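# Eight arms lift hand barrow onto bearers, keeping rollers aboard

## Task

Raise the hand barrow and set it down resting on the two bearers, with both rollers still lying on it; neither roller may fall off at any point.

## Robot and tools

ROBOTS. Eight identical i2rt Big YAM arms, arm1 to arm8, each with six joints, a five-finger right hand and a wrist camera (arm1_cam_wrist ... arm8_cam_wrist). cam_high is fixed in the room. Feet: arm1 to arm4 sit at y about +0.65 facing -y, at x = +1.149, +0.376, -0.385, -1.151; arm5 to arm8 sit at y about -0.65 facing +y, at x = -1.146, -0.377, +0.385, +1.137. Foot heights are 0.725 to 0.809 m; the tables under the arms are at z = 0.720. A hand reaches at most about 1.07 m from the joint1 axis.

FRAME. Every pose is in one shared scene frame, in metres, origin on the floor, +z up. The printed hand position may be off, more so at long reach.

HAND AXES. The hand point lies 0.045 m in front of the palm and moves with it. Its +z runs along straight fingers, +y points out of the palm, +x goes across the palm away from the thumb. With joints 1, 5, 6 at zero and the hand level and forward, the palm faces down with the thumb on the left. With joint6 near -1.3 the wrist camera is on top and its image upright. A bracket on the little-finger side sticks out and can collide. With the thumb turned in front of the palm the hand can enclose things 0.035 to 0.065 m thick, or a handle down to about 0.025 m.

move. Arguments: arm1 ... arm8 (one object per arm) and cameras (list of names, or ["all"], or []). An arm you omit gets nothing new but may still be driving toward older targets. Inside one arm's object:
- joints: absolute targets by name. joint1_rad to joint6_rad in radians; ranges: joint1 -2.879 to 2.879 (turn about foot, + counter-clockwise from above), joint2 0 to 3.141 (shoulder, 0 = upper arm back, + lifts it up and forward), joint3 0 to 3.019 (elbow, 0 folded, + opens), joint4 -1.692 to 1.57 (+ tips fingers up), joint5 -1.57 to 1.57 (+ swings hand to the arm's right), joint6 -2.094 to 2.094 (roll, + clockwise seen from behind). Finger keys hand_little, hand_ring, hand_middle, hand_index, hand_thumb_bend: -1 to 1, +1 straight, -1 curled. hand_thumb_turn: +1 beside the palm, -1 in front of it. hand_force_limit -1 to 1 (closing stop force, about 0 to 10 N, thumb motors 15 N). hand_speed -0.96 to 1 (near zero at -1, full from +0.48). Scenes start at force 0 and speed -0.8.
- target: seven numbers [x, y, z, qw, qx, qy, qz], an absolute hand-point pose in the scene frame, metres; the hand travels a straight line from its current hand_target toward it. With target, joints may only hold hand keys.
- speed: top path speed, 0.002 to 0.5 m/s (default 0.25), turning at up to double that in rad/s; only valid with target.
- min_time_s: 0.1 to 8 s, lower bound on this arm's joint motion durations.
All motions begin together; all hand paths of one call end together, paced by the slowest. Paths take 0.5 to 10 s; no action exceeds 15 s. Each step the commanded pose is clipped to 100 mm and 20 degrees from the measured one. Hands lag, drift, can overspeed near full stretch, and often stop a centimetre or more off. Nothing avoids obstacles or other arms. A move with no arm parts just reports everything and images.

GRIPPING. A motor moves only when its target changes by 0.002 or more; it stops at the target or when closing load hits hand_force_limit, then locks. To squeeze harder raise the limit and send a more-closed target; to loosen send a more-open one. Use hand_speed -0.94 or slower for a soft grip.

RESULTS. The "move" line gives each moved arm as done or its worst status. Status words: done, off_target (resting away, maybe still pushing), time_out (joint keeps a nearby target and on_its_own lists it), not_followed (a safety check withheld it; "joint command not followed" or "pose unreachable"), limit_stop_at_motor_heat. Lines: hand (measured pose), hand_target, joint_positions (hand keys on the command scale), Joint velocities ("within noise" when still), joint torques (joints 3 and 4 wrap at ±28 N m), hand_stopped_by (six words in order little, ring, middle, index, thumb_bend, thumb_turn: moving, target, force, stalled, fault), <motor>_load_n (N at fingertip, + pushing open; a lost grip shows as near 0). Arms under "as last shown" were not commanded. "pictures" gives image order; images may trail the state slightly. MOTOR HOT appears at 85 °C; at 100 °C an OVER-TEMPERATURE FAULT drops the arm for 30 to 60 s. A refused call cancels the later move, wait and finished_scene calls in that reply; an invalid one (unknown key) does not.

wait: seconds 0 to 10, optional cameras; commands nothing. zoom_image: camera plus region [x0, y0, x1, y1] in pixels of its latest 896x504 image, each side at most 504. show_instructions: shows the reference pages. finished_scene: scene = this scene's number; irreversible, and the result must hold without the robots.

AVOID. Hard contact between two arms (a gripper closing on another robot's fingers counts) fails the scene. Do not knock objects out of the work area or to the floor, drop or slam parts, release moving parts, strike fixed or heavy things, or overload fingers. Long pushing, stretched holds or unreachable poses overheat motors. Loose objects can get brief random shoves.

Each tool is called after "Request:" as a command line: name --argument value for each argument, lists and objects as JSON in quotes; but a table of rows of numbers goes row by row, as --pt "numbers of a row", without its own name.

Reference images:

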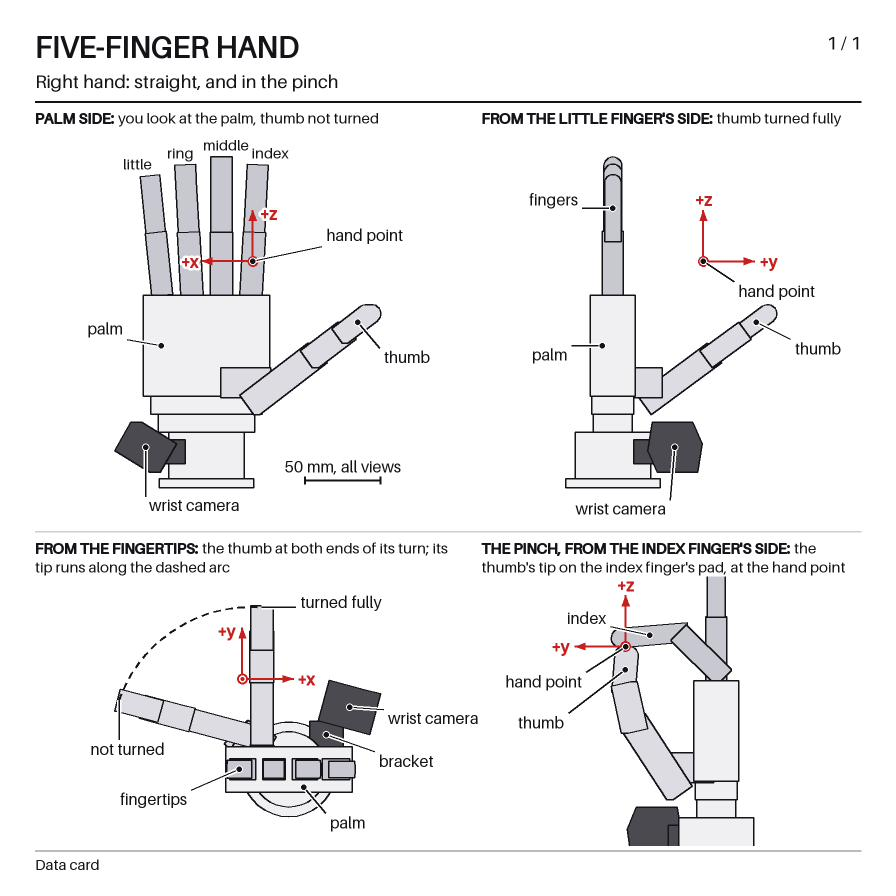

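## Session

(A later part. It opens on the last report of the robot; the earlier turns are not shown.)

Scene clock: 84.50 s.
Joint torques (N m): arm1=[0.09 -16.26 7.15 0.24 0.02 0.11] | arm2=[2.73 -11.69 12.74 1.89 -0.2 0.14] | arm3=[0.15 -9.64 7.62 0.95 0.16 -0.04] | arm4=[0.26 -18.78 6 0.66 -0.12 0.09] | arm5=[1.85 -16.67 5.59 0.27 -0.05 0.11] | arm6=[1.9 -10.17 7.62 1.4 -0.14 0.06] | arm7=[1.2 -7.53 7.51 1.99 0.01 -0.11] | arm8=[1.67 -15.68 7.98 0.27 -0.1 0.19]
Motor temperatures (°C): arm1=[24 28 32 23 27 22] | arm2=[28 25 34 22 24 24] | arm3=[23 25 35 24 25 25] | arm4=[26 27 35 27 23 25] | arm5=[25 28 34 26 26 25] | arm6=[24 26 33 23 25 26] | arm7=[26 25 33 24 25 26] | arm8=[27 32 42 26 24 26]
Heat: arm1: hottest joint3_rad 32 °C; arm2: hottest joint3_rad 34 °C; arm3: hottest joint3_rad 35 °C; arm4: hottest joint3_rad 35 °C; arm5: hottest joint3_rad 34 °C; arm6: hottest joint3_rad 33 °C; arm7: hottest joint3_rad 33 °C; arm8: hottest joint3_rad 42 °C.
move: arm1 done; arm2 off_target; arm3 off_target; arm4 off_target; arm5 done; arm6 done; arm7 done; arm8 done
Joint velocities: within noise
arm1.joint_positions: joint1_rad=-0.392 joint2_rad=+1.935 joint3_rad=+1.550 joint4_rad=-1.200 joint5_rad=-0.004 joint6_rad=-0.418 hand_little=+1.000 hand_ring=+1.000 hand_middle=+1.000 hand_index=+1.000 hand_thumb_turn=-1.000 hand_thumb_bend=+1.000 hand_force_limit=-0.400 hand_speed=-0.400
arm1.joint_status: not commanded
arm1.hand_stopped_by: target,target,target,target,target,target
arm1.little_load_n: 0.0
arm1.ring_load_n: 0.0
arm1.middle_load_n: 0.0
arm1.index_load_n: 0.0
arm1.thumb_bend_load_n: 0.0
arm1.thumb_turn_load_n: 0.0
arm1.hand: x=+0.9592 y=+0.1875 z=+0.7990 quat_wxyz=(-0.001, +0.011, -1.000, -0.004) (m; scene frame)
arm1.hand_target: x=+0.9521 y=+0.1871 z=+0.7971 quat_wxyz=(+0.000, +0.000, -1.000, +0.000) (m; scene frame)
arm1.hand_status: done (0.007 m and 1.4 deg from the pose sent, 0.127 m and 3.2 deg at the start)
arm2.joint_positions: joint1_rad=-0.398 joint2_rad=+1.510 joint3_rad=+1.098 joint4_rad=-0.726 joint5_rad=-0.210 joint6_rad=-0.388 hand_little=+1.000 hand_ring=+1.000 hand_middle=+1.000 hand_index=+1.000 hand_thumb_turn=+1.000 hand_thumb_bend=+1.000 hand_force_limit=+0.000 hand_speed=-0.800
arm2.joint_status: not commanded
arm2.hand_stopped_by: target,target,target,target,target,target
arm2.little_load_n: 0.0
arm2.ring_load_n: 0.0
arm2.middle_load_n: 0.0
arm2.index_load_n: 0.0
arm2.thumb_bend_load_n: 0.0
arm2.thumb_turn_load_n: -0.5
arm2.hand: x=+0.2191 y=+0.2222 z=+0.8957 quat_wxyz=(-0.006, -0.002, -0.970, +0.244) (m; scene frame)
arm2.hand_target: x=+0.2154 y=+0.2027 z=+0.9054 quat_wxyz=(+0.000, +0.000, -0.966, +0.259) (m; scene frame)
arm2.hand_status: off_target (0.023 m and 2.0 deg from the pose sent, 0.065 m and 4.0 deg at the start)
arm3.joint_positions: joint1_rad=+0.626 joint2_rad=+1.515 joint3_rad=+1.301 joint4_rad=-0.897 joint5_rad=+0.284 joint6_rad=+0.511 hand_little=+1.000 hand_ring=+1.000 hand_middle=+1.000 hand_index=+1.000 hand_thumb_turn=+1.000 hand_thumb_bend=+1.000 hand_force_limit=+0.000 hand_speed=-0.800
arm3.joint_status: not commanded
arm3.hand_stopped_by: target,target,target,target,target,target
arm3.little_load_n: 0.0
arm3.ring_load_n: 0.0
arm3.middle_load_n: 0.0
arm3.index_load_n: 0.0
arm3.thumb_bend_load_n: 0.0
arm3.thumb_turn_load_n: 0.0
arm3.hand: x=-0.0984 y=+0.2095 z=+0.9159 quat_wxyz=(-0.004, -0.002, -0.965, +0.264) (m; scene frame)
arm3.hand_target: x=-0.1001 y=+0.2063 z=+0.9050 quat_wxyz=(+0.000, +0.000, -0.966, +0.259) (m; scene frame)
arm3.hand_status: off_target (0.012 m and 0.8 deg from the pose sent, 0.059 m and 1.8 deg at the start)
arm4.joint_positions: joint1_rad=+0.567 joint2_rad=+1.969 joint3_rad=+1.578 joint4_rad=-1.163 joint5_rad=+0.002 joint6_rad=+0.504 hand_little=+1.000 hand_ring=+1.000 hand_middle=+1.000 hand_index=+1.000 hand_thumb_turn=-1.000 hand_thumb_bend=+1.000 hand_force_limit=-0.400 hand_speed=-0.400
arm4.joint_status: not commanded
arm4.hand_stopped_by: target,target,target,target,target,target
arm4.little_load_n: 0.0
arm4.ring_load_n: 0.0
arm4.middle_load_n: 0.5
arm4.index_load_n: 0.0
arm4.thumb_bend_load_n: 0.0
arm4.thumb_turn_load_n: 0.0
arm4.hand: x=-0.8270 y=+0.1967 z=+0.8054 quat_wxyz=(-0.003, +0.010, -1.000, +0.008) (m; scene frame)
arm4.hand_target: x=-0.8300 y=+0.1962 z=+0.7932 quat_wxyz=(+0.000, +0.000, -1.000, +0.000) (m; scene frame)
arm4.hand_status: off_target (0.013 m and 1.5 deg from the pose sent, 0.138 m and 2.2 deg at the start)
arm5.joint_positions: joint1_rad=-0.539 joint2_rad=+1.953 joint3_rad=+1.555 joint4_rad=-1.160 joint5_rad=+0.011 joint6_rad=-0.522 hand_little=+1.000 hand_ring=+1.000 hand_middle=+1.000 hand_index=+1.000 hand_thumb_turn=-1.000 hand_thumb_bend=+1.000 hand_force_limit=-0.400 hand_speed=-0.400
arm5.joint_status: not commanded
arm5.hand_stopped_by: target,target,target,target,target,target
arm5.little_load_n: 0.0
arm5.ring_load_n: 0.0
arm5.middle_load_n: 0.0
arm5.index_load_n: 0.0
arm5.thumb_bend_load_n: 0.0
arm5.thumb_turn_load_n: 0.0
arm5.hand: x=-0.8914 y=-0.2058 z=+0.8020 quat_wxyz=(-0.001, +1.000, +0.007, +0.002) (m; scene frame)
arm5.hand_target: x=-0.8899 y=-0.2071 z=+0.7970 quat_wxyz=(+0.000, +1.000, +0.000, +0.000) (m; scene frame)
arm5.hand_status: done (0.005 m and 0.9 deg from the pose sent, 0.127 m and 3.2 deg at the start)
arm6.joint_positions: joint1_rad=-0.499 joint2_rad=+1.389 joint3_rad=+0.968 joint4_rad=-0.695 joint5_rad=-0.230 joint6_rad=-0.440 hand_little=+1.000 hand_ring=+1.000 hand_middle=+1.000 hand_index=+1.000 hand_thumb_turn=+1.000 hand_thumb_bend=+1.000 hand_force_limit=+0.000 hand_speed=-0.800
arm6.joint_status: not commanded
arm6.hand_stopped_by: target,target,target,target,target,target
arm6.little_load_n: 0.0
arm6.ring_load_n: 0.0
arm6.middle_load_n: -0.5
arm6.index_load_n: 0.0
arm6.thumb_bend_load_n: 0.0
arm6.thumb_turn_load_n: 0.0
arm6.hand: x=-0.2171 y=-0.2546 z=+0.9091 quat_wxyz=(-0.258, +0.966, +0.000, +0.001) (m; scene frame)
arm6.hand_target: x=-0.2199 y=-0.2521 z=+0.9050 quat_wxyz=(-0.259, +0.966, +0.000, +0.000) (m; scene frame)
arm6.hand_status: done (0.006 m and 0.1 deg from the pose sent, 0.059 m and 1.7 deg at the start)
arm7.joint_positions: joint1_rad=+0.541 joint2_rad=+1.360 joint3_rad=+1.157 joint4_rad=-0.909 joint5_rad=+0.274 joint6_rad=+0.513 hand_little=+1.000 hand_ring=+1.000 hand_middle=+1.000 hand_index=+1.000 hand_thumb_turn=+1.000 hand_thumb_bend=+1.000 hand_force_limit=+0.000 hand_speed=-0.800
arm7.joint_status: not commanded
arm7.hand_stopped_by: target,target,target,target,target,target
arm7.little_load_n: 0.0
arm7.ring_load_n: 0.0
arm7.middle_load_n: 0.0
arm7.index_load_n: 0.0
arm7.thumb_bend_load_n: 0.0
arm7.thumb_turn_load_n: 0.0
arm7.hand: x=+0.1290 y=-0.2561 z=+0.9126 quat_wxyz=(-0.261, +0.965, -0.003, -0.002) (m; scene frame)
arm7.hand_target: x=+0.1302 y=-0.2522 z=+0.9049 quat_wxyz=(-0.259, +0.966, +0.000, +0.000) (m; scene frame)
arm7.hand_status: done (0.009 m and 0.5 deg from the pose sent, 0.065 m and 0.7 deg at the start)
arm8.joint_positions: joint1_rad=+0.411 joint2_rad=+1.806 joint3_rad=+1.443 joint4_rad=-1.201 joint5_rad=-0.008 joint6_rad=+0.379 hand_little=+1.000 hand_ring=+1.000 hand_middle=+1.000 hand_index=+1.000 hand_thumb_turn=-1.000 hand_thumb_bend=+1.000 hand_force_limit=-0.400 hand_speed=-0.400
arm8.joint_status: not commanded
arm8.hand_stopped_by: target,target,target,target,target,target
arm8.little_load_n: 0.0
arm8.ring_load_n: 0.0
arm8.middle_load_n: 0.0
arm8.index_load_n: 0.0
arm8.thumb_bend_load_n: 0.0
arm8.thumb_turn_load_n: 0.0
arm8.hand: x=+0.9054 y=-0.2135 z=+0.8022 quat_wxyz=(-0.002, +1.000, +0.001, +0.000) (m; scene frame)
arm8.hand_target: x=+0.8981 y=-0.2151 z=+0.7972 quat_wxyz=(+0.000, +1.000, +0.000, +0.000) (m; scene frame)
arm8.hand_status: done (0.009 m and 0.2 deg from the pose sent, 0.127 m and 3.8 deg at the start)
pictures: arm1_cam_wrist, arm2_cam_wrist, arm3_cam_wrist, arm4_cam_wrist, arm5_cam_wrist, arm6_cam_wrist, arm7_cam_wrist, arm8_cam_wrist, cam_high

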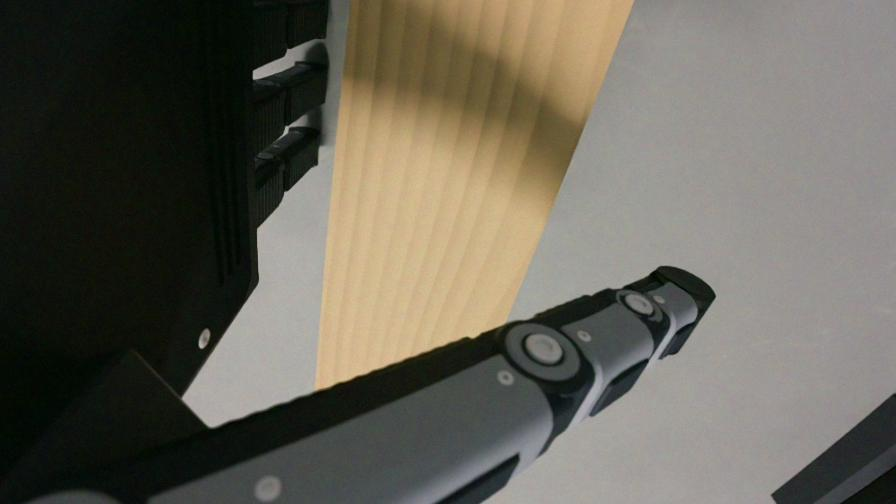

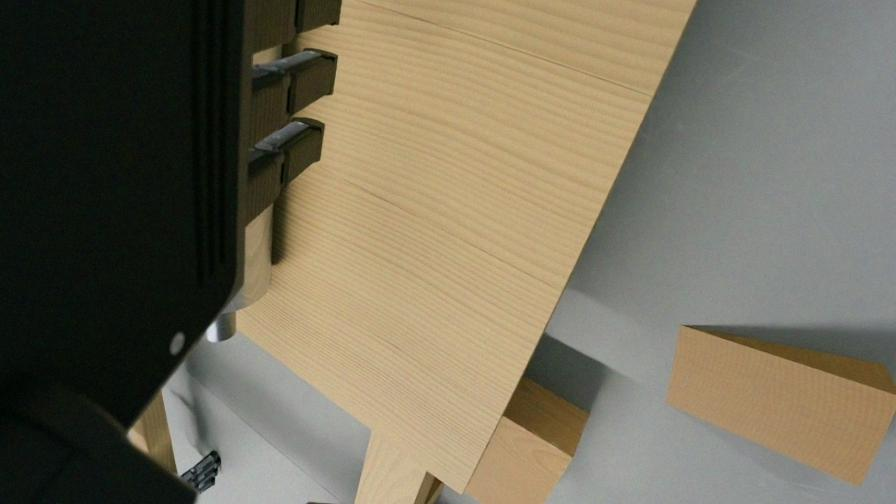

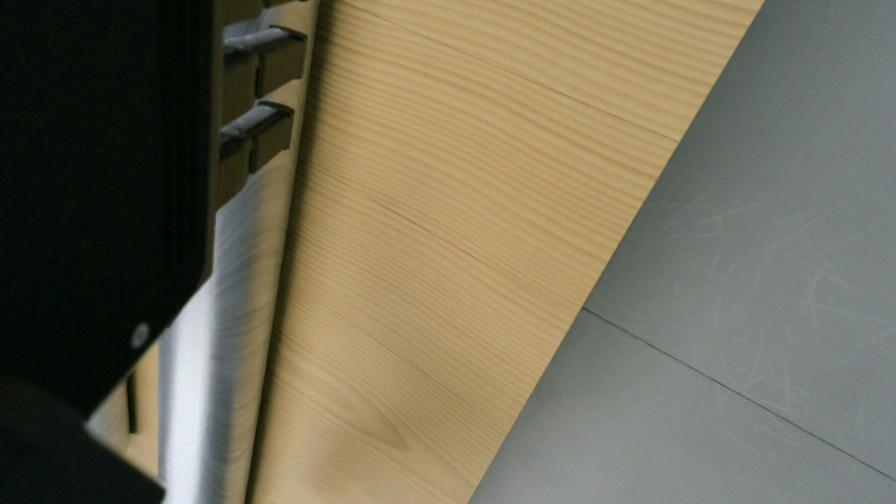

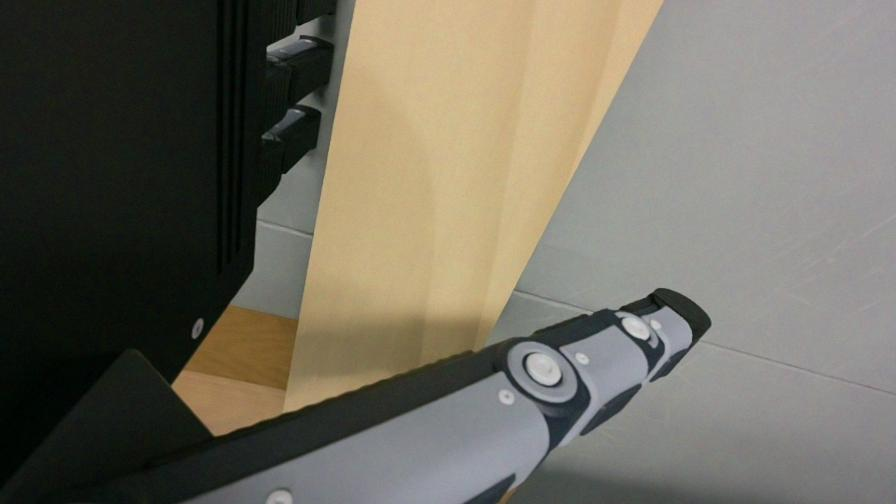

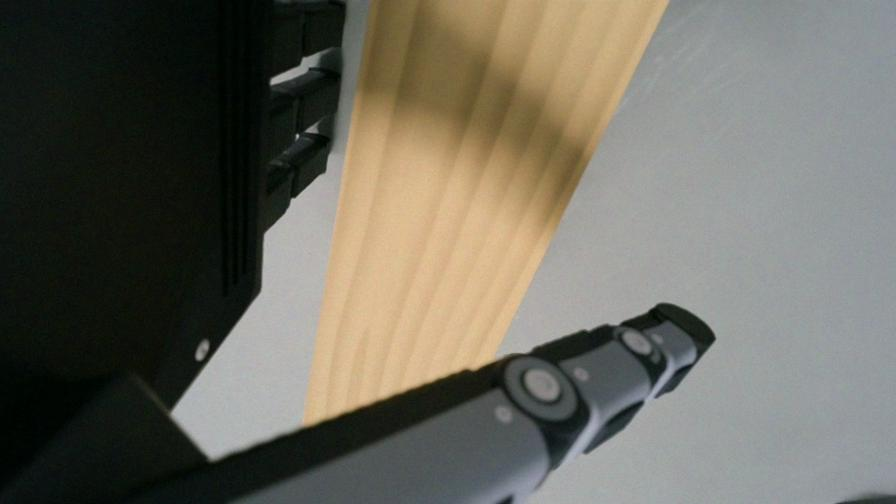

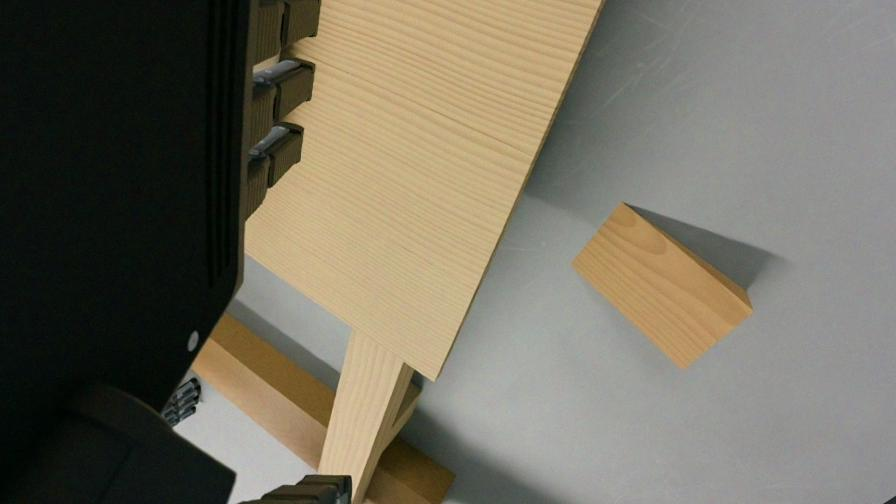

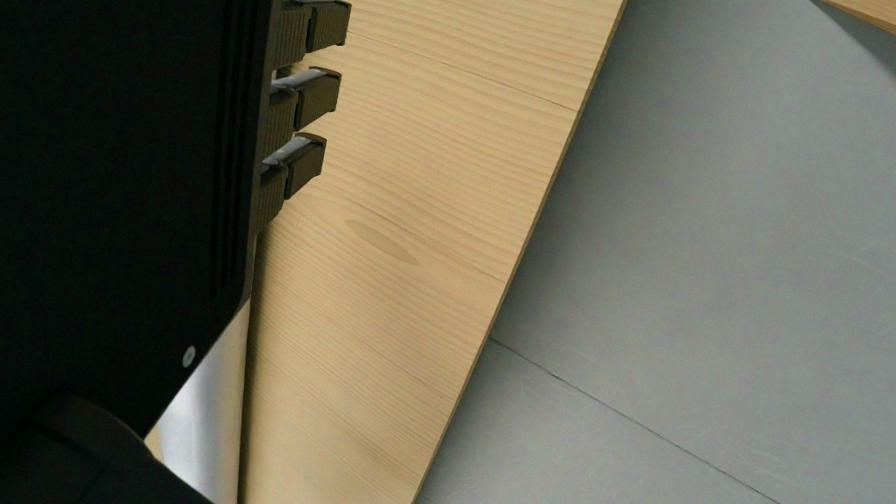

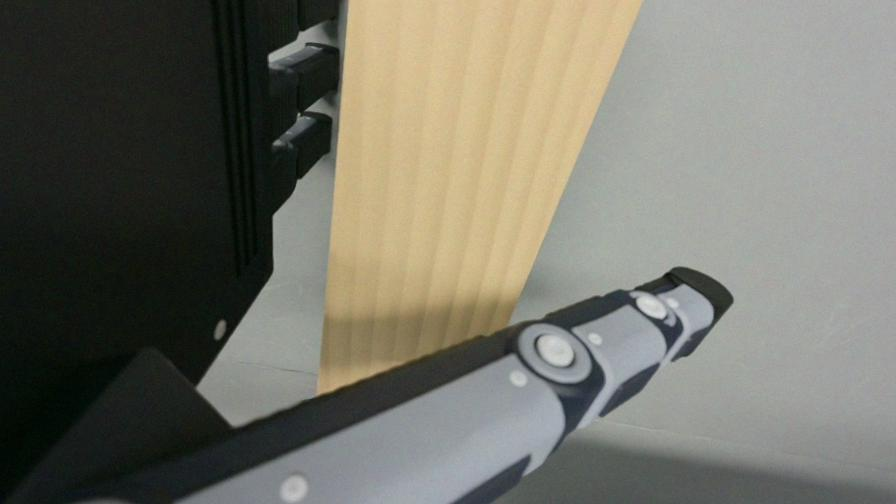

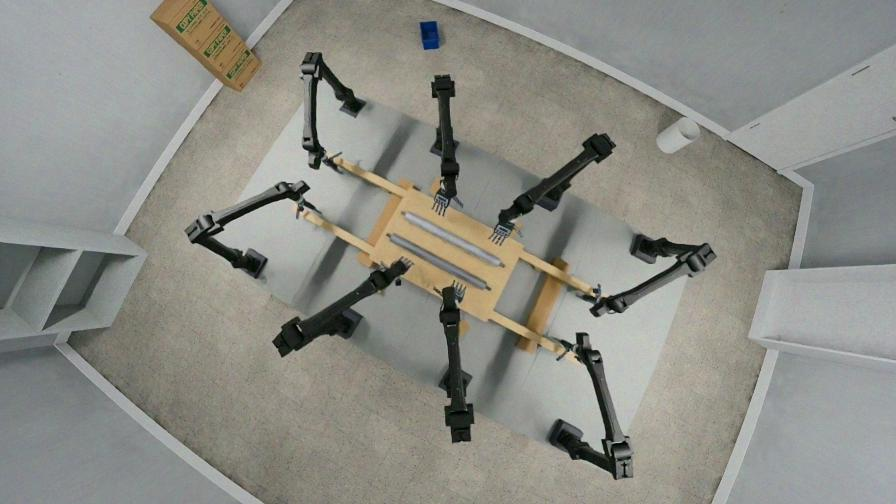

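Request:
move --arm1 '{"joints":{"hand_little":0,"hand_ring":0,"hand_middle":0,"hand_index":0}}' --arm4 '{"joints":{"hand_little":0,"hand_ring":0,"hand_middle":0,"hand_index":0}}' --arm5 '{"joints":{"hand_little":0,"hand_ring":0,"hand_middle":0,"hand_index":0}}' --arm8 '{"joints":{"hand_little":0,"hand_ring":0,"hand_middle":0,"hand_index":0}}' --arm6 '{"target":[-0.22,-0.222,0.903,-0.2588,0.9659,0,0],"speed":0.1}' --arm7 '{"target":[0.13,-0.21,0.90,-0.2588,0.9659,0,0],"speed":0.1}' --cameras '["arm1_cam_wrist","arm4_cam_wrist","arm5_cam_wrist","arm8_cam_wrist","arm6_cam_wrist","arm7_cam_wrist","cam_high"]'

Request:
zoom_image --camera "cam_high" --region '[360, 170, 540, 330]'

Scene clock: 102.07 s.
Joint torques (N m): arm1=[0.26 -16.5 7.58 0.24 0.08 0.09] | arm2=[2.08 -11.58 12.81 1.62 -0.1 0.19] | arm3=[-0.09 -9.64 7.73 0.99 0.13 -0.03] | arm4=[0.26 -19.02 6.12 0.58 -0.08 0.05] | arm5=[2.14 -17.61 5.67 -0.03 -0.01 0.09] | arm6=[1.9 -10.7 11.67 1.35 -0.14 0.05] | arm7=[1.49 -9.17 11.18 1.91 -0.01 -0.14] | arm8=[1.55 -16.03 8.21 0.13 -0.11 0.19]
Motor temperatures (°C): arm1=[24 28 31 23 27 22] | arm2=[28 26 35 22 24 24] | arm3=[23 25 34 24 25 25] | arm4=[26 28 35 27 23 25] | arm5=[25 29 32 26 26 25] | arm6=[24 26 33 23 25 26] | arm7=[26 25 33 24 25 26] | arm8=[27 32 41 26 24 26]
Heat: arm1: hottest joint3_rad 31 °C; arm2: hottest joint3_rad 35 °C; arm3: hottest joint3_rad 34 °C; arm4: hottest joint3_rad 35 °C; arm5: hottest joint3_rad 32 °C; arm6: hottest joint3_rad 33 °C; arm7: hottest joint3_rad 33 °C; arm8: hottest joint3_rad 41 °C.
move: arm1 done; arm4 done; arm5 done; arm6 off_target; arm7 off_target; arm8 done
Joint velocities: within noise
arm1.joint_positions: joint1_rad=-0.393 joint2_rad=+1.939 joint3_rad=+1.548 joint4_rad=-1.198 joint5_rad=-0.005 joint6_rad=-0.417 hand_little=+0.000 hand_ring=+0.000 hand_middle=+0.000 hand_index=+0.000 hand_thumb_turn=-1.000 hand_thumb_bend=+1.000 hand_force_limit=-0.400 hand_speed=-0.400
arm1.joint_status: all done
arm1.hand_stopped_by: target,target,target,target,target,target
arm1.little_load_n: 0.0
arm1.ring_load_n: 0.0
arm1.middle_load_n: 0.0
arm1.index_load_n: 0.0
arm1.thumb_bend_load_n: 0.0
arm1.thumb_turn_load_n: 0.0
arm1.hand: x=+0.9592 y=+0.1883 z=+0.7962 quat_wxyz=(-0.002, +0.010, -1.000, -0.006) (m; scene frame)
arm1.hand_target: x=+0.9521 y=+0.1871 z=+0.7970 quat_wxyz=(+0.000, +0.000, -1.000, +0.000) (m; scene frame)
arm1.hand_status: not commanded
arm2, arm3: as last shown
arm2.thumb_bend_load_n: -0.5
arm2.thumb_turn_load_n: 0.0
arm4.joint_positions: joint1_rad=+0.566 joint2_rad=+1.973 joint3_rad=+1.577 joint4_rad=-1.161 joint5_rad=+0.003 joint6_rad=+0.504 hand_little=+0.000 hand_ring=+0.000 hand_middle=+0.000 hand_index=+0.000 hand_thumb_turn=-1.000 hand_thumb_bend=+1.000 hand_force_limit=-0.400 hand_speed=-0.400
arm4.joint_status: all done
arm4.hand_stopped_by: target,target,target,target,target,target
arm4.little_load_n: 0.0
arm4.ring_load_n: 0.5
arm4.middle_load_n: 0.0
arm4.index_load_n: 0.0
arm4.thumb_bend_load_n: 0.0
arm4.thumb_turn_load_n: 0.0
arm4.hand: x=-0.8276 y=+0.1967 z=+0.8029 quat_wxyz=(-0.002, +0.009, -1.000, +0.007) (m; scene frame)
arm4.hand_target: x=-0.8302 y=+0.1962 z=+0.7931 quat_wxyz=(+0.000, +0.000, -1.000, +0.000) (m; scene frame)
arm4.hand_status: not commanded
arm5.joint_positions: joint1_rad=-0.539 joint2_rad=+1.958 joint3_rad=+1.552 joint4_rad=-1.158 joint5_rad=+0.010 joint6_rad=-0.521 hand_little=+0.000 hand_ring=+0.000 hand_middle=+0.000 hand_index=+0.000 hand_thumb_turn=-1.000 hand_thumb_bend=+1.000 hand_force_limit=-0.400 hand_speed=-0.400
arm5.joint_status: all done
arm5.hand_stopped_by: target,target,target,target,target,target
arm5.little_load_n: 0.0
arm5.ring_load_n: 0.0
arm5.middle_load_n: 0.0
arm5.index_load_n: 0.0
arm5.thumb_bend_load_n: 0.0
arm5.thumb_turn_load_n: 0.0
arm5.hand: x=-0.8923 y=-0.2066 z=+0.7987 quat_wxyz=(+0.001, +1.000, +0.007, +0.000) (m; scene frame)
arm5.hand_target: x=-0.8901 y=-0.2071 z=+0.7969 quat_wxyz=(+0.000, +1.000, +0.000, +0.000) (m; scene frame)
arm5.hand_status: not commanded
arm6.joint_positions: joint1_rad=-0.465 joint2_rad=+1.457 joint3_rad=+0.978 joint4_rad=-0.684 joint5_rad=-0.216 joint6_rad=-0.410 hand_little=+1.000 hand_ring=+1.000 hand_middle=+1.000 hand_index=+1.000 hand_thumb_turn=+1.000 hand_thumb_bend=+1.000 hand_force_limit=+0.000 hand_speed=-0.800
arm6.joint_status: not commanded
arm6.hand_stopped_by: target,target,target,target,target,target
arm6.little_load_n: 0.0
arm6.ring_load_n: 0.0
arm6.middle_load_n: 0.0
arm6.index_load_n: 0.0
arm6.thumb_bend_load_n: 0.0
arm6.thumb_turn_load_n: 0.0
arm6.hand: x=-0.2282 y=-0.2456 z=+0.8862 quat_wxyz=(-0.235, +0.972, -0.002, -0.011) (m; scene frame)
arm6.hand_target: x=-0.2205 y=-0.2231 z=+0.9036 quat_wxyz=(-0.259, +0.966, +0.000, +0.000) (m; scene frame)
arm6.hand_status: off_target (0.030 m and 3.1 deg from the pose sent, 0.033 m and 0.1 deg at the start)
arm7.joint_positions: joint1_rad=+0.488 joint2_rad=+1.455 joint3_rad=+1.181 joint4_rad=-0.885 joint5_rad=+0.252 joint6_rad=+0.467 hand_little=+1.000 hand_ring=+1.000 hand_middle=+1.000 hand_index=+1.000 hand_thumb_turn=+1.000 hand_thumb_bend=+1.000 hand_force_limit=+0.000 hand_speed=-0.800
arm7.joint_status: not commanded
arm7.hand_stopped_by: target,target,target,target,target,target
arm7.little_load_n: 0.0
arm7.ring_load_n: 0.0
arm7.middle_load_n: 0.0
arm7.index_load_n: 0.0
arm7.thumb_bend_load_n: 0.0
arm7.thumb_turn_load_n: 0.0
arm7.hand: x=+0.1407 y=-0.2315 z=+0.8810 quat_wxyz=(-0.236, +0.972, -0.001, +0.013) (m; scene frame)
arm7.hand_target: x=+0.1306 y=-0.2113 z=+0.9004 quat_wxyz=(-0.259, +0.966, +0.000, +0.000) (m; scene frame)
arm7.hand_status: off_target (0.031 m and 3.0 deg from the pose sent, 0.048 m and 0.6 deg at the start)
arm8.joint_positions: joint1_rad=+0.412 joint2_rad=+1.814 joint3_rad=+1.439 joint4_rad=-1.198 joint5_rad=-0.008 joint6_rad=+0.379 hand_little=+0.000 hand_ring=+0.000 hand_middle=+0.000 hand_index=+0.000 hand_thumb_turn=-1.000 hand_thumb_bend=+1.000 hand_force_limit=-0.400 hand_speed=-0.400
arm8.joint_status: all done
arm8.hand_stopped_by: target,target,target,target,target,target
arm8.little_load_n: 0.0
arm8.ring_load_n: 0.0
arm8.middle_load_n: 0.0
arm8.index_load_n: 0.0
arm8.thumb_bend_load_n: 0.0
arm8.thumb_turn_load_n: 0.0
arm8.hand: x=+0.9056 y=-0.2149 z=+0.7970 quat_wxyz=(+0.002, +1.000, +0.001, +0.002) (m; scene frame)
arm8.hand_target: x=+0.8981 y=-0.2152 z=+0.7970 quat_wxyz=(+0.000, +1.000, +0.000, +0.000) (m; scene frame)
arm8.hand_status: not commanded
pictures: arm1_cam_wrist, arm4_cam_wrist, arm5_cam_wrist, arm6_cam_wrist, arm7_cam_wrist, arm8_cam_wrist, cam_high

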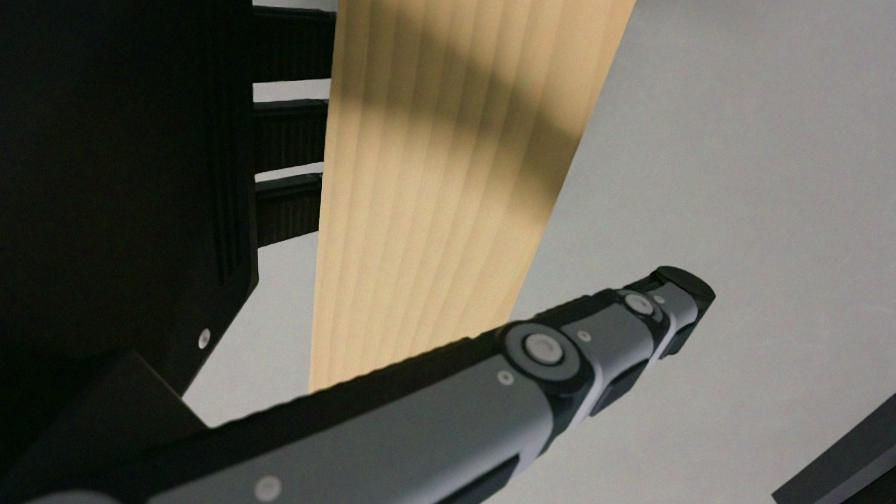

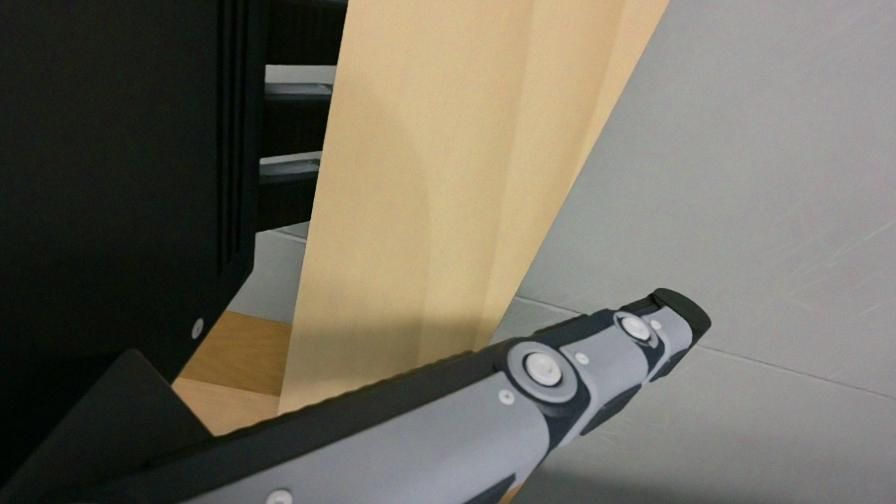

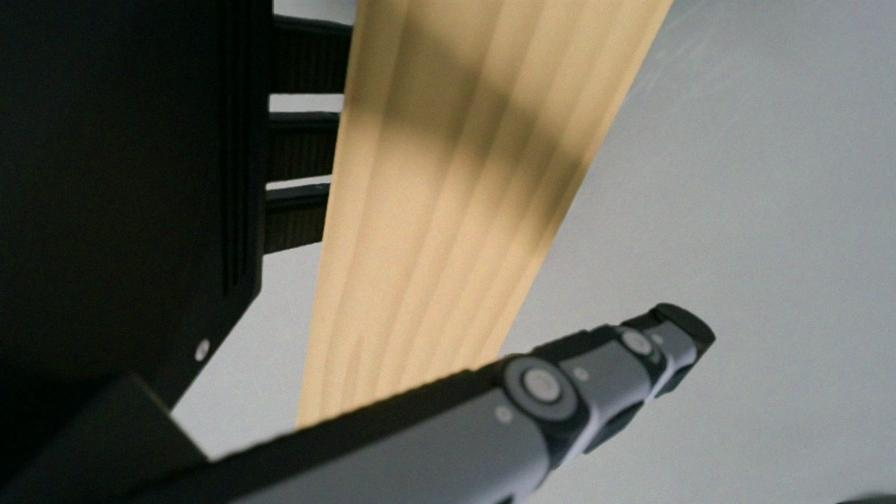

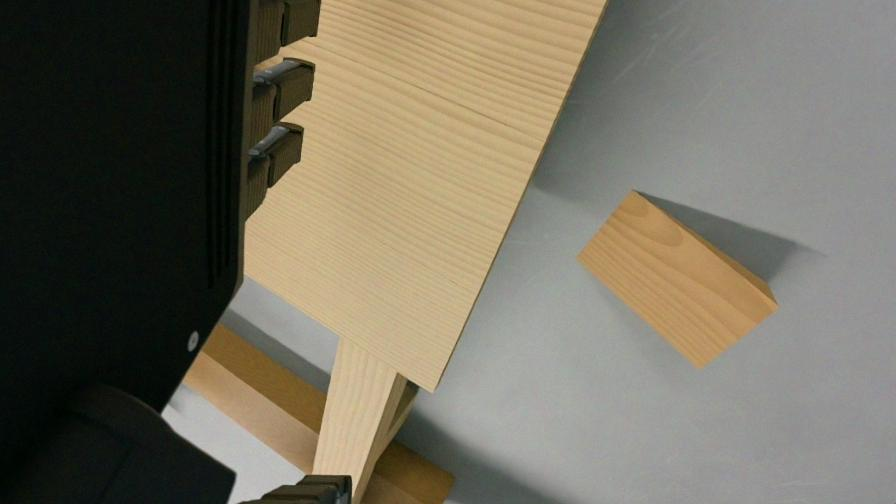

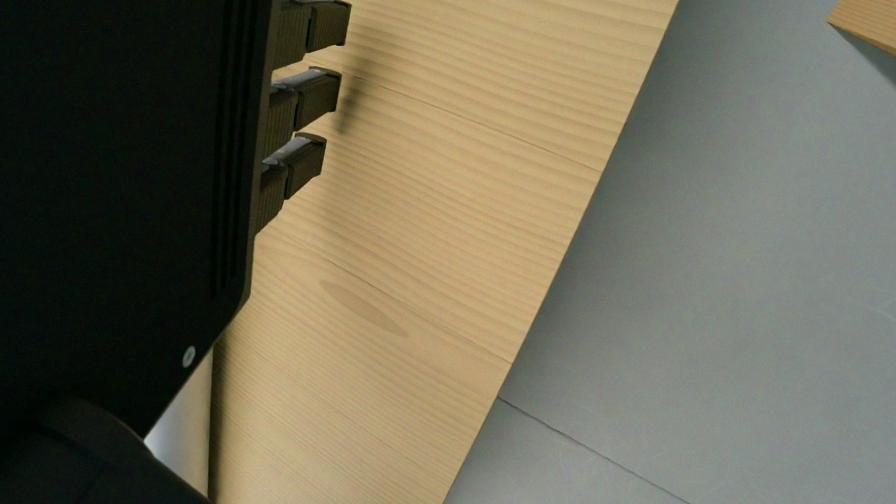

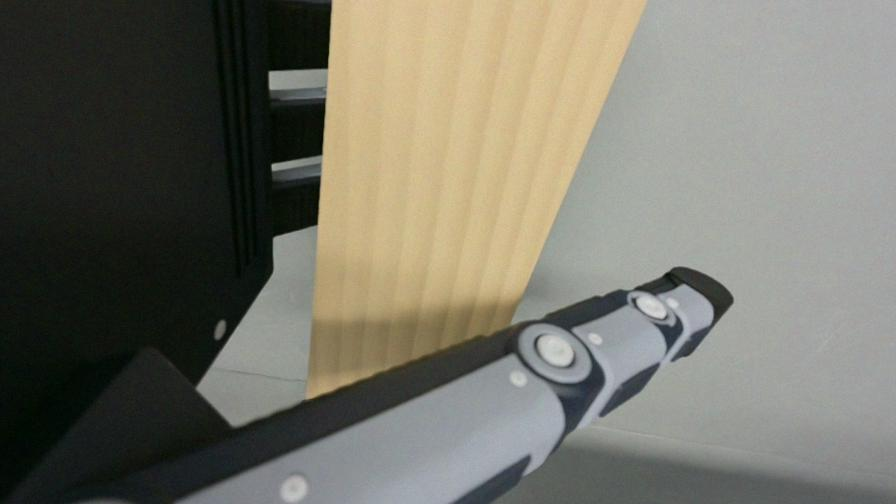

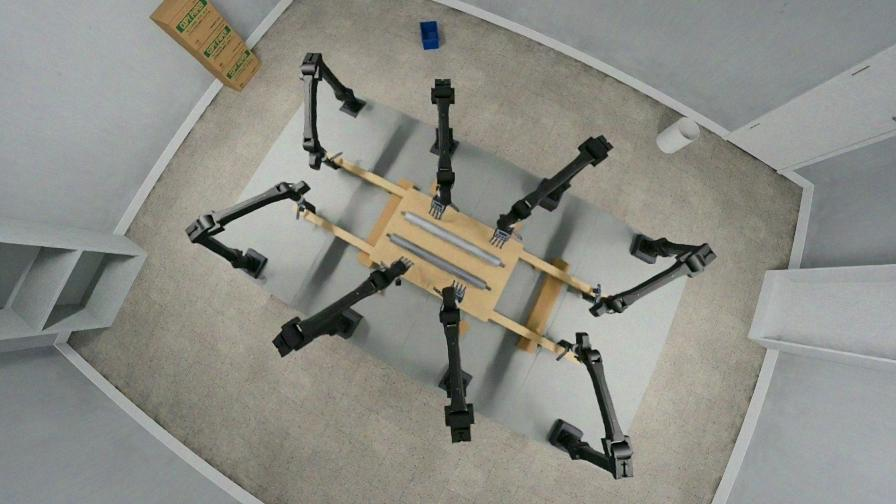

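Scaled by 2.800 from the camera's 896x504 image, which has a finer 1280x720 frame.

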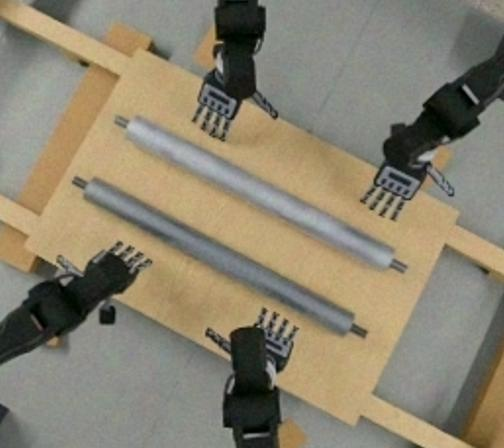

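Request:
move --arm1 '{"target": [0.952, 0.187, 0.87, -0.035, 0, 1, 0], "speed": 0.08}' --arm4 '{"target": [-0.83, 0.196, 0.868, 0.038, 0, 1, 0], "speed": 0.08}' --arm5 '{"target": [-0.89, -0.207, 0.87, 0, 1, 0, 0.038], "speed": 0.08}' --arm8 '{"target": [0.898, -0.215, 0.87, 0, 1, 0, -0.042], "speed": 0.08}' --arm2 '{"target": [0.215, 0.19, 0.908, 0, 0, 0.9659, -0.2588], "speed": 0.08}' --arm3 '{"target": [-0.10, 0.193, 0.908, 0, 0, 0.9659, -0.2588], "speed": 0.08}' --arm6 '{"target": [-0.22, -0.19, 0.925, -0.2588, 0.9659, 0, 0], "speed": 0.08}' --arm7 '{"target": [0.13, -0.17, 0.925, -0.2588, 0.9659, 0, 0], "speed": 0.08}' --cameras '["cam_high", "arm2_cam_wrist", "arm6_cam_wrist", "arm7_cam_wrist"]'

Scene clock: 129.53 s.
Joint torques (N m): arm1=[1.26 -24.47 12.72 -3.28 1.16 0.1] | arm2=[1.96 -11.34 14.05 1.48 -0.15 0.11] | arm3=[-0.21 -9.64 10.28 0.69 0.14 -0.04] | arm4=[-0.09 -27.34 9.77 -2.88 -0.59 -0.22] | arm5=[3.31 -24.23 9.46 -4 0.74 0.2] | arm6=[1.96 -11.69 12.01 0.62 -0.12 0.08] | arm7=[1.2 -9.7 11.44 0.98 -0.03 -0.13] | arm8=[0.26 -22.59 13.18 -3.26 -0.81 -0.11]
Motor temperatures (°C): arm1=[23 29 30 23 27 22] | arm2=[28 26 37 22 24 24] | arm3=[23 26 34 24 25 25] | arm4=[26 31 34 27 23 25] | arm5=[25 30 31 26 26 25] | arm6=[24 26 34 23 25 26] | arm7=[26 26 37 24 25 26] | arm8=[27 32 40 26 24 26]
Heat: arm1: hottest joint3_rad 30 °C; arm2: hottest joint3_rad 37 °C; arm3: hottest joint3_rad 34 °C; arm4: hottest joint3_rad 34 °C; arm5: hottest joint3_rad 31 °C; arm6: hottest joint3_rad 34 °C; arm7: hottest joint3_rad 37 °C; arm8: hottest joint3_rad 40 °C.
move: arm1 off_target; arm2 off_target; arm3 off_target; arm4 off_target; arm5 off_target; arm6 off_target; arm7 off_target; arm8 off_target
Joint velocities: within noise
arm1.joint_positions: joint1_rad=-0.386 joint2_rad=+1.939 joint3_rad=+1.556 joint4_rad=-1.222 joint5_rad=+0.033 joint6_rad=-0.397 hand_little=+0.000 hand_ring=+0.000 hand_middle=+0.000 hand_index=+0.000 hand_thumb_turn=-1.000 hand_thumb_bend=+1.000 hand_force_limit=-0.400 hand_speed=-0.400
arm1.joint_status: not commanded
arm1.hand_stopped_by: target,target,target,target,target,target
arm1.little_load_n: 2.0
arm1.ring_load_n: 2.5
arm1.middle_load_n: 1.0
arm1.index_load_n: 1.0
arm1.thumb_bend_load_n: 0.0
arm1.thumb_turn_load_n: 0.0
arm1.hand: x=+0.9579 y=+0.1919 z=+0.8004 quat_wxyz=(+0.012, +0.004, -1.000, -0.020) (m; scene frame)
arm1.hand_target: x=+0.9532 y=+0.1893 z=+0.8659 quat_wxyz=(+0.035, +0.000, -0.999, +0.002) (m; scene frame)
arm1.hand_status: off_target (0.070 m and 3.5 deg from the pose sent, 0.074 m and 4.5 deg at the start)
arm2.joint_positions: joint1_rad=-0.388 joint2_rad=+1.526 joint3_rad=+1.116 joint4_rad=-0.726 joint5_rad=-0.205 joint6_rad=-0.379 hand_little=+1.000 hand_ring=+1.000 hand_middle=+1.000 hand_index=+1.000 hand_thumb_turn=+1.000 hand_thumb_bend=+1.000 hand_force_limit=+0.000 hand_speed=-0.800
arm2.joint_status: not commanded
arm2.hand_stopped_by: target,target,target,target,target,target
arm2.little_load_n: 0.0
arm2.ring_load_n: 0.0
arm2.middle_load_n: 0.0
arm2.index_load_n: 0.0
arm2.thumb_bend_load_n: 0.0
arm2.thumb_turn_load_n: -0.5
arm2.hand: x=+0.2204 y=+0.2144 z=+0.8954 quat_wxyz=(-0.006, -0.003, -0.970, +0.243) (m; scene frame)
arm2.hand_target: x=+0.2155 y=+0.1912 z=+0.9083 quat_wxyz=(+0.000, +0.000, -0.966, +0.259) (m; scene frame)
arm2.hand_status: off_target (0.028 m and 2.0 deg from the pose sent, 0.035 m and 2.0 deg at the start)
arm3.joint_positions: joint1_rad=+0.613 joint2_rad=+1.537 joint3_rad=+1.301 joint4_rad=-0.897 joint5_rad=+0.279 joint6_rad=+0.497 hand_little=+1.000 hand_ring=+1.000 hand_middle=+1.000 hand_index=+1.000 hand_thumb_turn=+1.000 hand_thumb_bend=+1.000 hand_force_limit=+0.000 hand_speed=-0.800
arm3.joint_status: not commanded
arm3.hand_stopped_by: target,target,target,target,target,target
arm3.little_load_n: 0.0
arm3.ring_load_n: 0.0
arm3.middle_load_n: 0.0
arm3.index_load_n: 0.0
arm3.thumb_bend_load_n: 0.0
arm3.thumb_turn_load_n: 0.0
arm3.hand: x=-0.1035 y=+0.2062 z=+0.9046 quat_wxyz=(+0.003, +0.000, -0.967, +0.254) (m; scene frame)
arm3.hand_target: x=-0.1002 y=+0.1934 z=+0.9081 quat_wxyz=(+0.000, +0.000, -0.966, +0.259) (m; scene frame)
arm3.hand_status: off_target (0.014 m and 0.7 deg from the pose sent, 0.018 m and 0.8 deg at the start)
arm4.joint_positions: joint1_rad=+0.548 joint2_rad=+1.973 joint3_rad=+1.580 joint4_rad=-1.181 joint5_rad=-0.053 joint6_rad=+0.509 hand_little=+0.000 hand_ring=+0.000 hand_middle=+0.000 hand_index=+0.000 hand_thumb_turn=-1.000 hand_thumb_bend=+1.000 hand_force_limit=-0.400 hand_speed=-0.400
arm4.joint_status: not commanded
arm4.hand_stopped_by: target,target,target,target,target,target
arm4.little_load_n: 0.0
arm4.ring_load_n: 0.5
arm4.middle_load_n: 1.0
arm4.index_load_n: 5.0
arm4.thumb_bend_load_n: 0.0
arm4.thumb_turn_load_n: 0.0
arm4.hand: x=-0.8280 y=+0.1995 z=+0.8082 quat_wxyz=(-0.022, -0.002, -1.000, -0.014) (m; scene frame)
arm4.hand_target: x=-0.8300 y=+0.1972 z=+0.8649 quat_wxyz=(-0.038, +0.000, -0.999, +0.001) (m; scene frame)
arm4.hand_status: off_target (0.060 m and 2.4 deg from the pose sent, 0.065 m and 4.3 deg at the start)
arm5.joint_positions: joint1_rad=-0.529 joint2_rad=+1.956 joint3_rad=+1.554 joint4_rad=-1.177 joint5_rad=+0.060 joint6_rad=-0.511 hand_little=+0.000 hand_ring=+0.000 hand_middle=+0.000 hand_index=+0.000 hand_thumb_turn=-1.000 hand_thumb_bend=+1.000 hand_force_limit=-0.400 hand_speed=-0.400
arm5.joint_status: not commanded
arm5.hand_stopped_by: target,target,target,target,target,target
arm5.little_load_n: 3.5
arm5.ring_load_n: 2.5
arm5.middle_load_n: 0.5
arm5.index_load_n: 0.5
arm5.thumb_bend_load_n: 0.0
arm5.thumb_turn_load_n: 0.0
arm5.hand: x=-0.8908 y=-0.2120 z=+0.8020 quat_wxyz=(+0.019, +1.000, +0.007, +0.018) (m; scene frame)
arm5.hand_target: x=-0.8908 y=-0.2089 z=+0.8656 quat_wxyz=(-0.001, +0.999, +0.000, +0.038) (m; scene frame)
arm5.hand_status: off_target (0.068 m and 3.3 deg from the pose sent, 0.071 m and 4.5 deg at the start)
arm6.joint_positions: joint1_rad=-0.435 joint2_rad=+1.501 joint3_rad=+1.093 joint4_rad=-0.720 joint5_rad=-0.202 joint6_rad=-0.381 hand_little=+1.000 hand_ring=+1.000 hand_middle=+1.000 hand_index=+1.000 hand_thumb_turn=+1.000 hand_thumb_bend=+1.000 hand_force_limit=+0.000 hand_speed=-0.800
arm6.joint_status: not commanded
arm6.hand_stopped_by: target,target,target,target,target,target
arm6.little_load_n: 0.0
arm6.ring_load_n: 0.0
arm6.middle_load_n: 0.0
arm6.index_load_n: 0.0
arm6.thumb_bend_load_n: 0.0
arm6.thumb_turn_load_n: 0.0
arm6.hand: x=-0.2236 y=-0.2073 z=+0.9115 quat_wxyz=(-0.248, +0.969, -0.001, -0.004) (m; scene frame)
arm6.hand_target: x=-0.2202 y=-0.1906 z=+0.9253 quat_wxyz=(-0.259, +0.966, +0.000, +0.000) (m; scene frame)
arm6.hand_status: off_target (0.022 m and 1.4 deg from the pose sent, 0.068 m and 3.1 deg at the start)
arm7.joint_positions: joint1_rad=+0.451 joint2_rad=+1.522 joint3_rad=+1.332 joint4_rad=-0.925 joint5_rad=+0.234 joint6_rad=+0.431 hand_little=+1.000 hand_ring=+1.000 hand_middle=+1.000 hand_index=+1.000 hand_thumb_turn=+1.000 hand_thumb_bend=+1.000 hand_force_limit=+0.000 hand_speed=-0.800
arm7.joint_status: not commanded
arm7.hand_stopped_by: target,target,target,target,target,target
arm7.little_load_n: 0.0
arm7.ring_load_n: 0.0
arm7.middle_load_n: 0.0
arm7.index_load_n: 0.0
arm7.thumb_bend_load_n: 0.0
arm7.thumb_turn_load_n: -0.5
arm7.hand: x=+0.1349 y=-0.1858 z=+0.9129 quat_wxyz=(-0.251, +0.968, -0.002, +0.004) (m; scene frame)
arm7.hand_target: x=+0.1305 y=-0.1706 z=+0.9249 quat_wxyz=(-0.259, +0.966, +0.000, +0.000) (m; scene frame)
arm7.hand_status: off_target (0.020 m and 1.0 deg from the pose sent, 0.076 m and 3.0 deg at the start)
arm8.joint_positions: joint1_rad=+0.397 joint2_rad=+1.813 joint3_rad=+1.448 joint4_rad=-1.220 joint5_rad=-0.068 joint6_rad=+0.379 hand_little=+0.000 hand_ring=+0.000 hand_middle=+0.000 hand_index=+0.000 hand_thumb_turn=-1.000 hand_thumb_bend=+1.000 hand_force_limit=-0.400 hand_speed=-0.400
arm8.joint_status: not commanded
arm8.hand_stopped_by: target,target,target,target,target,target
arm8.little_load_n: 1.5
arm8.ring_load_n: 1.5
arm8.middle_load_n: 1.5
arm8.index_load_n: 3.0
arm8.thumb_bend_load_n: 0.0
arm8.thumb_turn_load_n: 0.0
arm8.hand: x=+0.9022 y=-0.2179 z=+0.8048 quat_wxyz=(+0.019, +1.000, -0.007, -0.024) (m; scene frame)
arm8.hand_target: x=+0.8987 y=-0.2170 z=+0.8661 quat_wxyz=(-0.001, +0.999, +0.000, -0.042) (m; scene frame)
arm8.hand_status: off_target (0.065 m and 3.1 deg from the pose sent, 0.073 m and 5.0 deg at the start)
pictures: arm2_cam_wrist, arm6_cam_wrist, arm7_cam_wrist, cam_high

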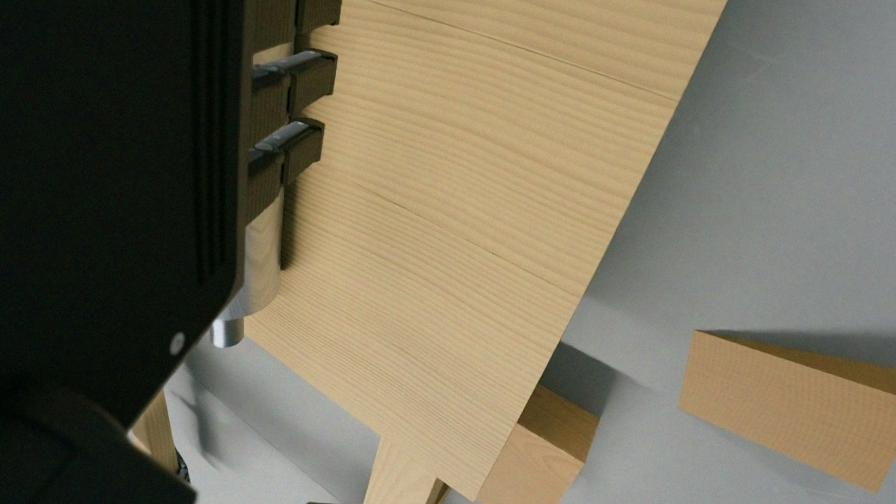

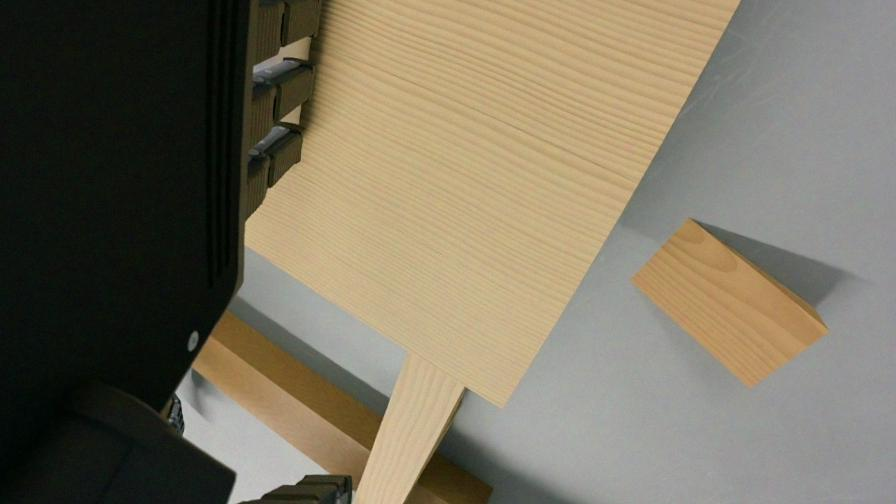

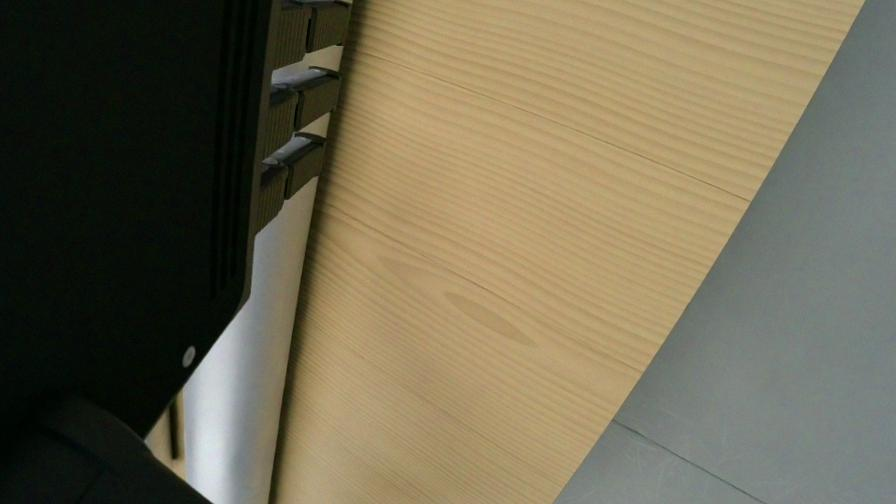

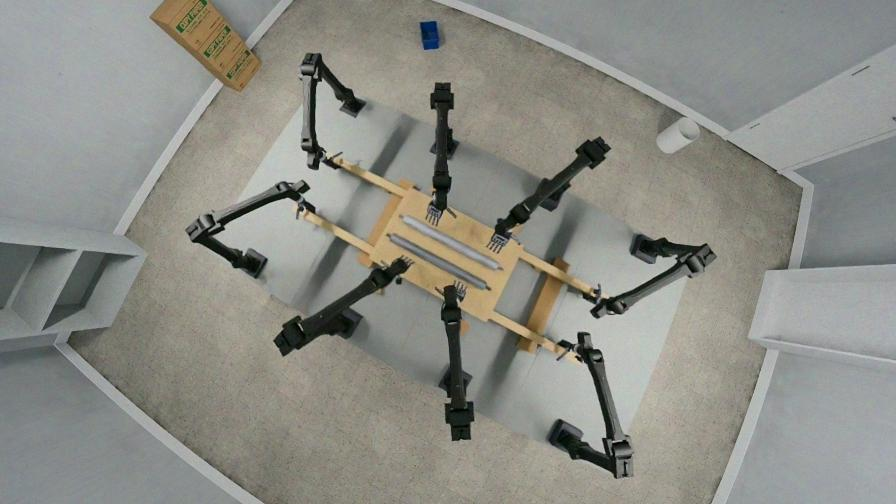

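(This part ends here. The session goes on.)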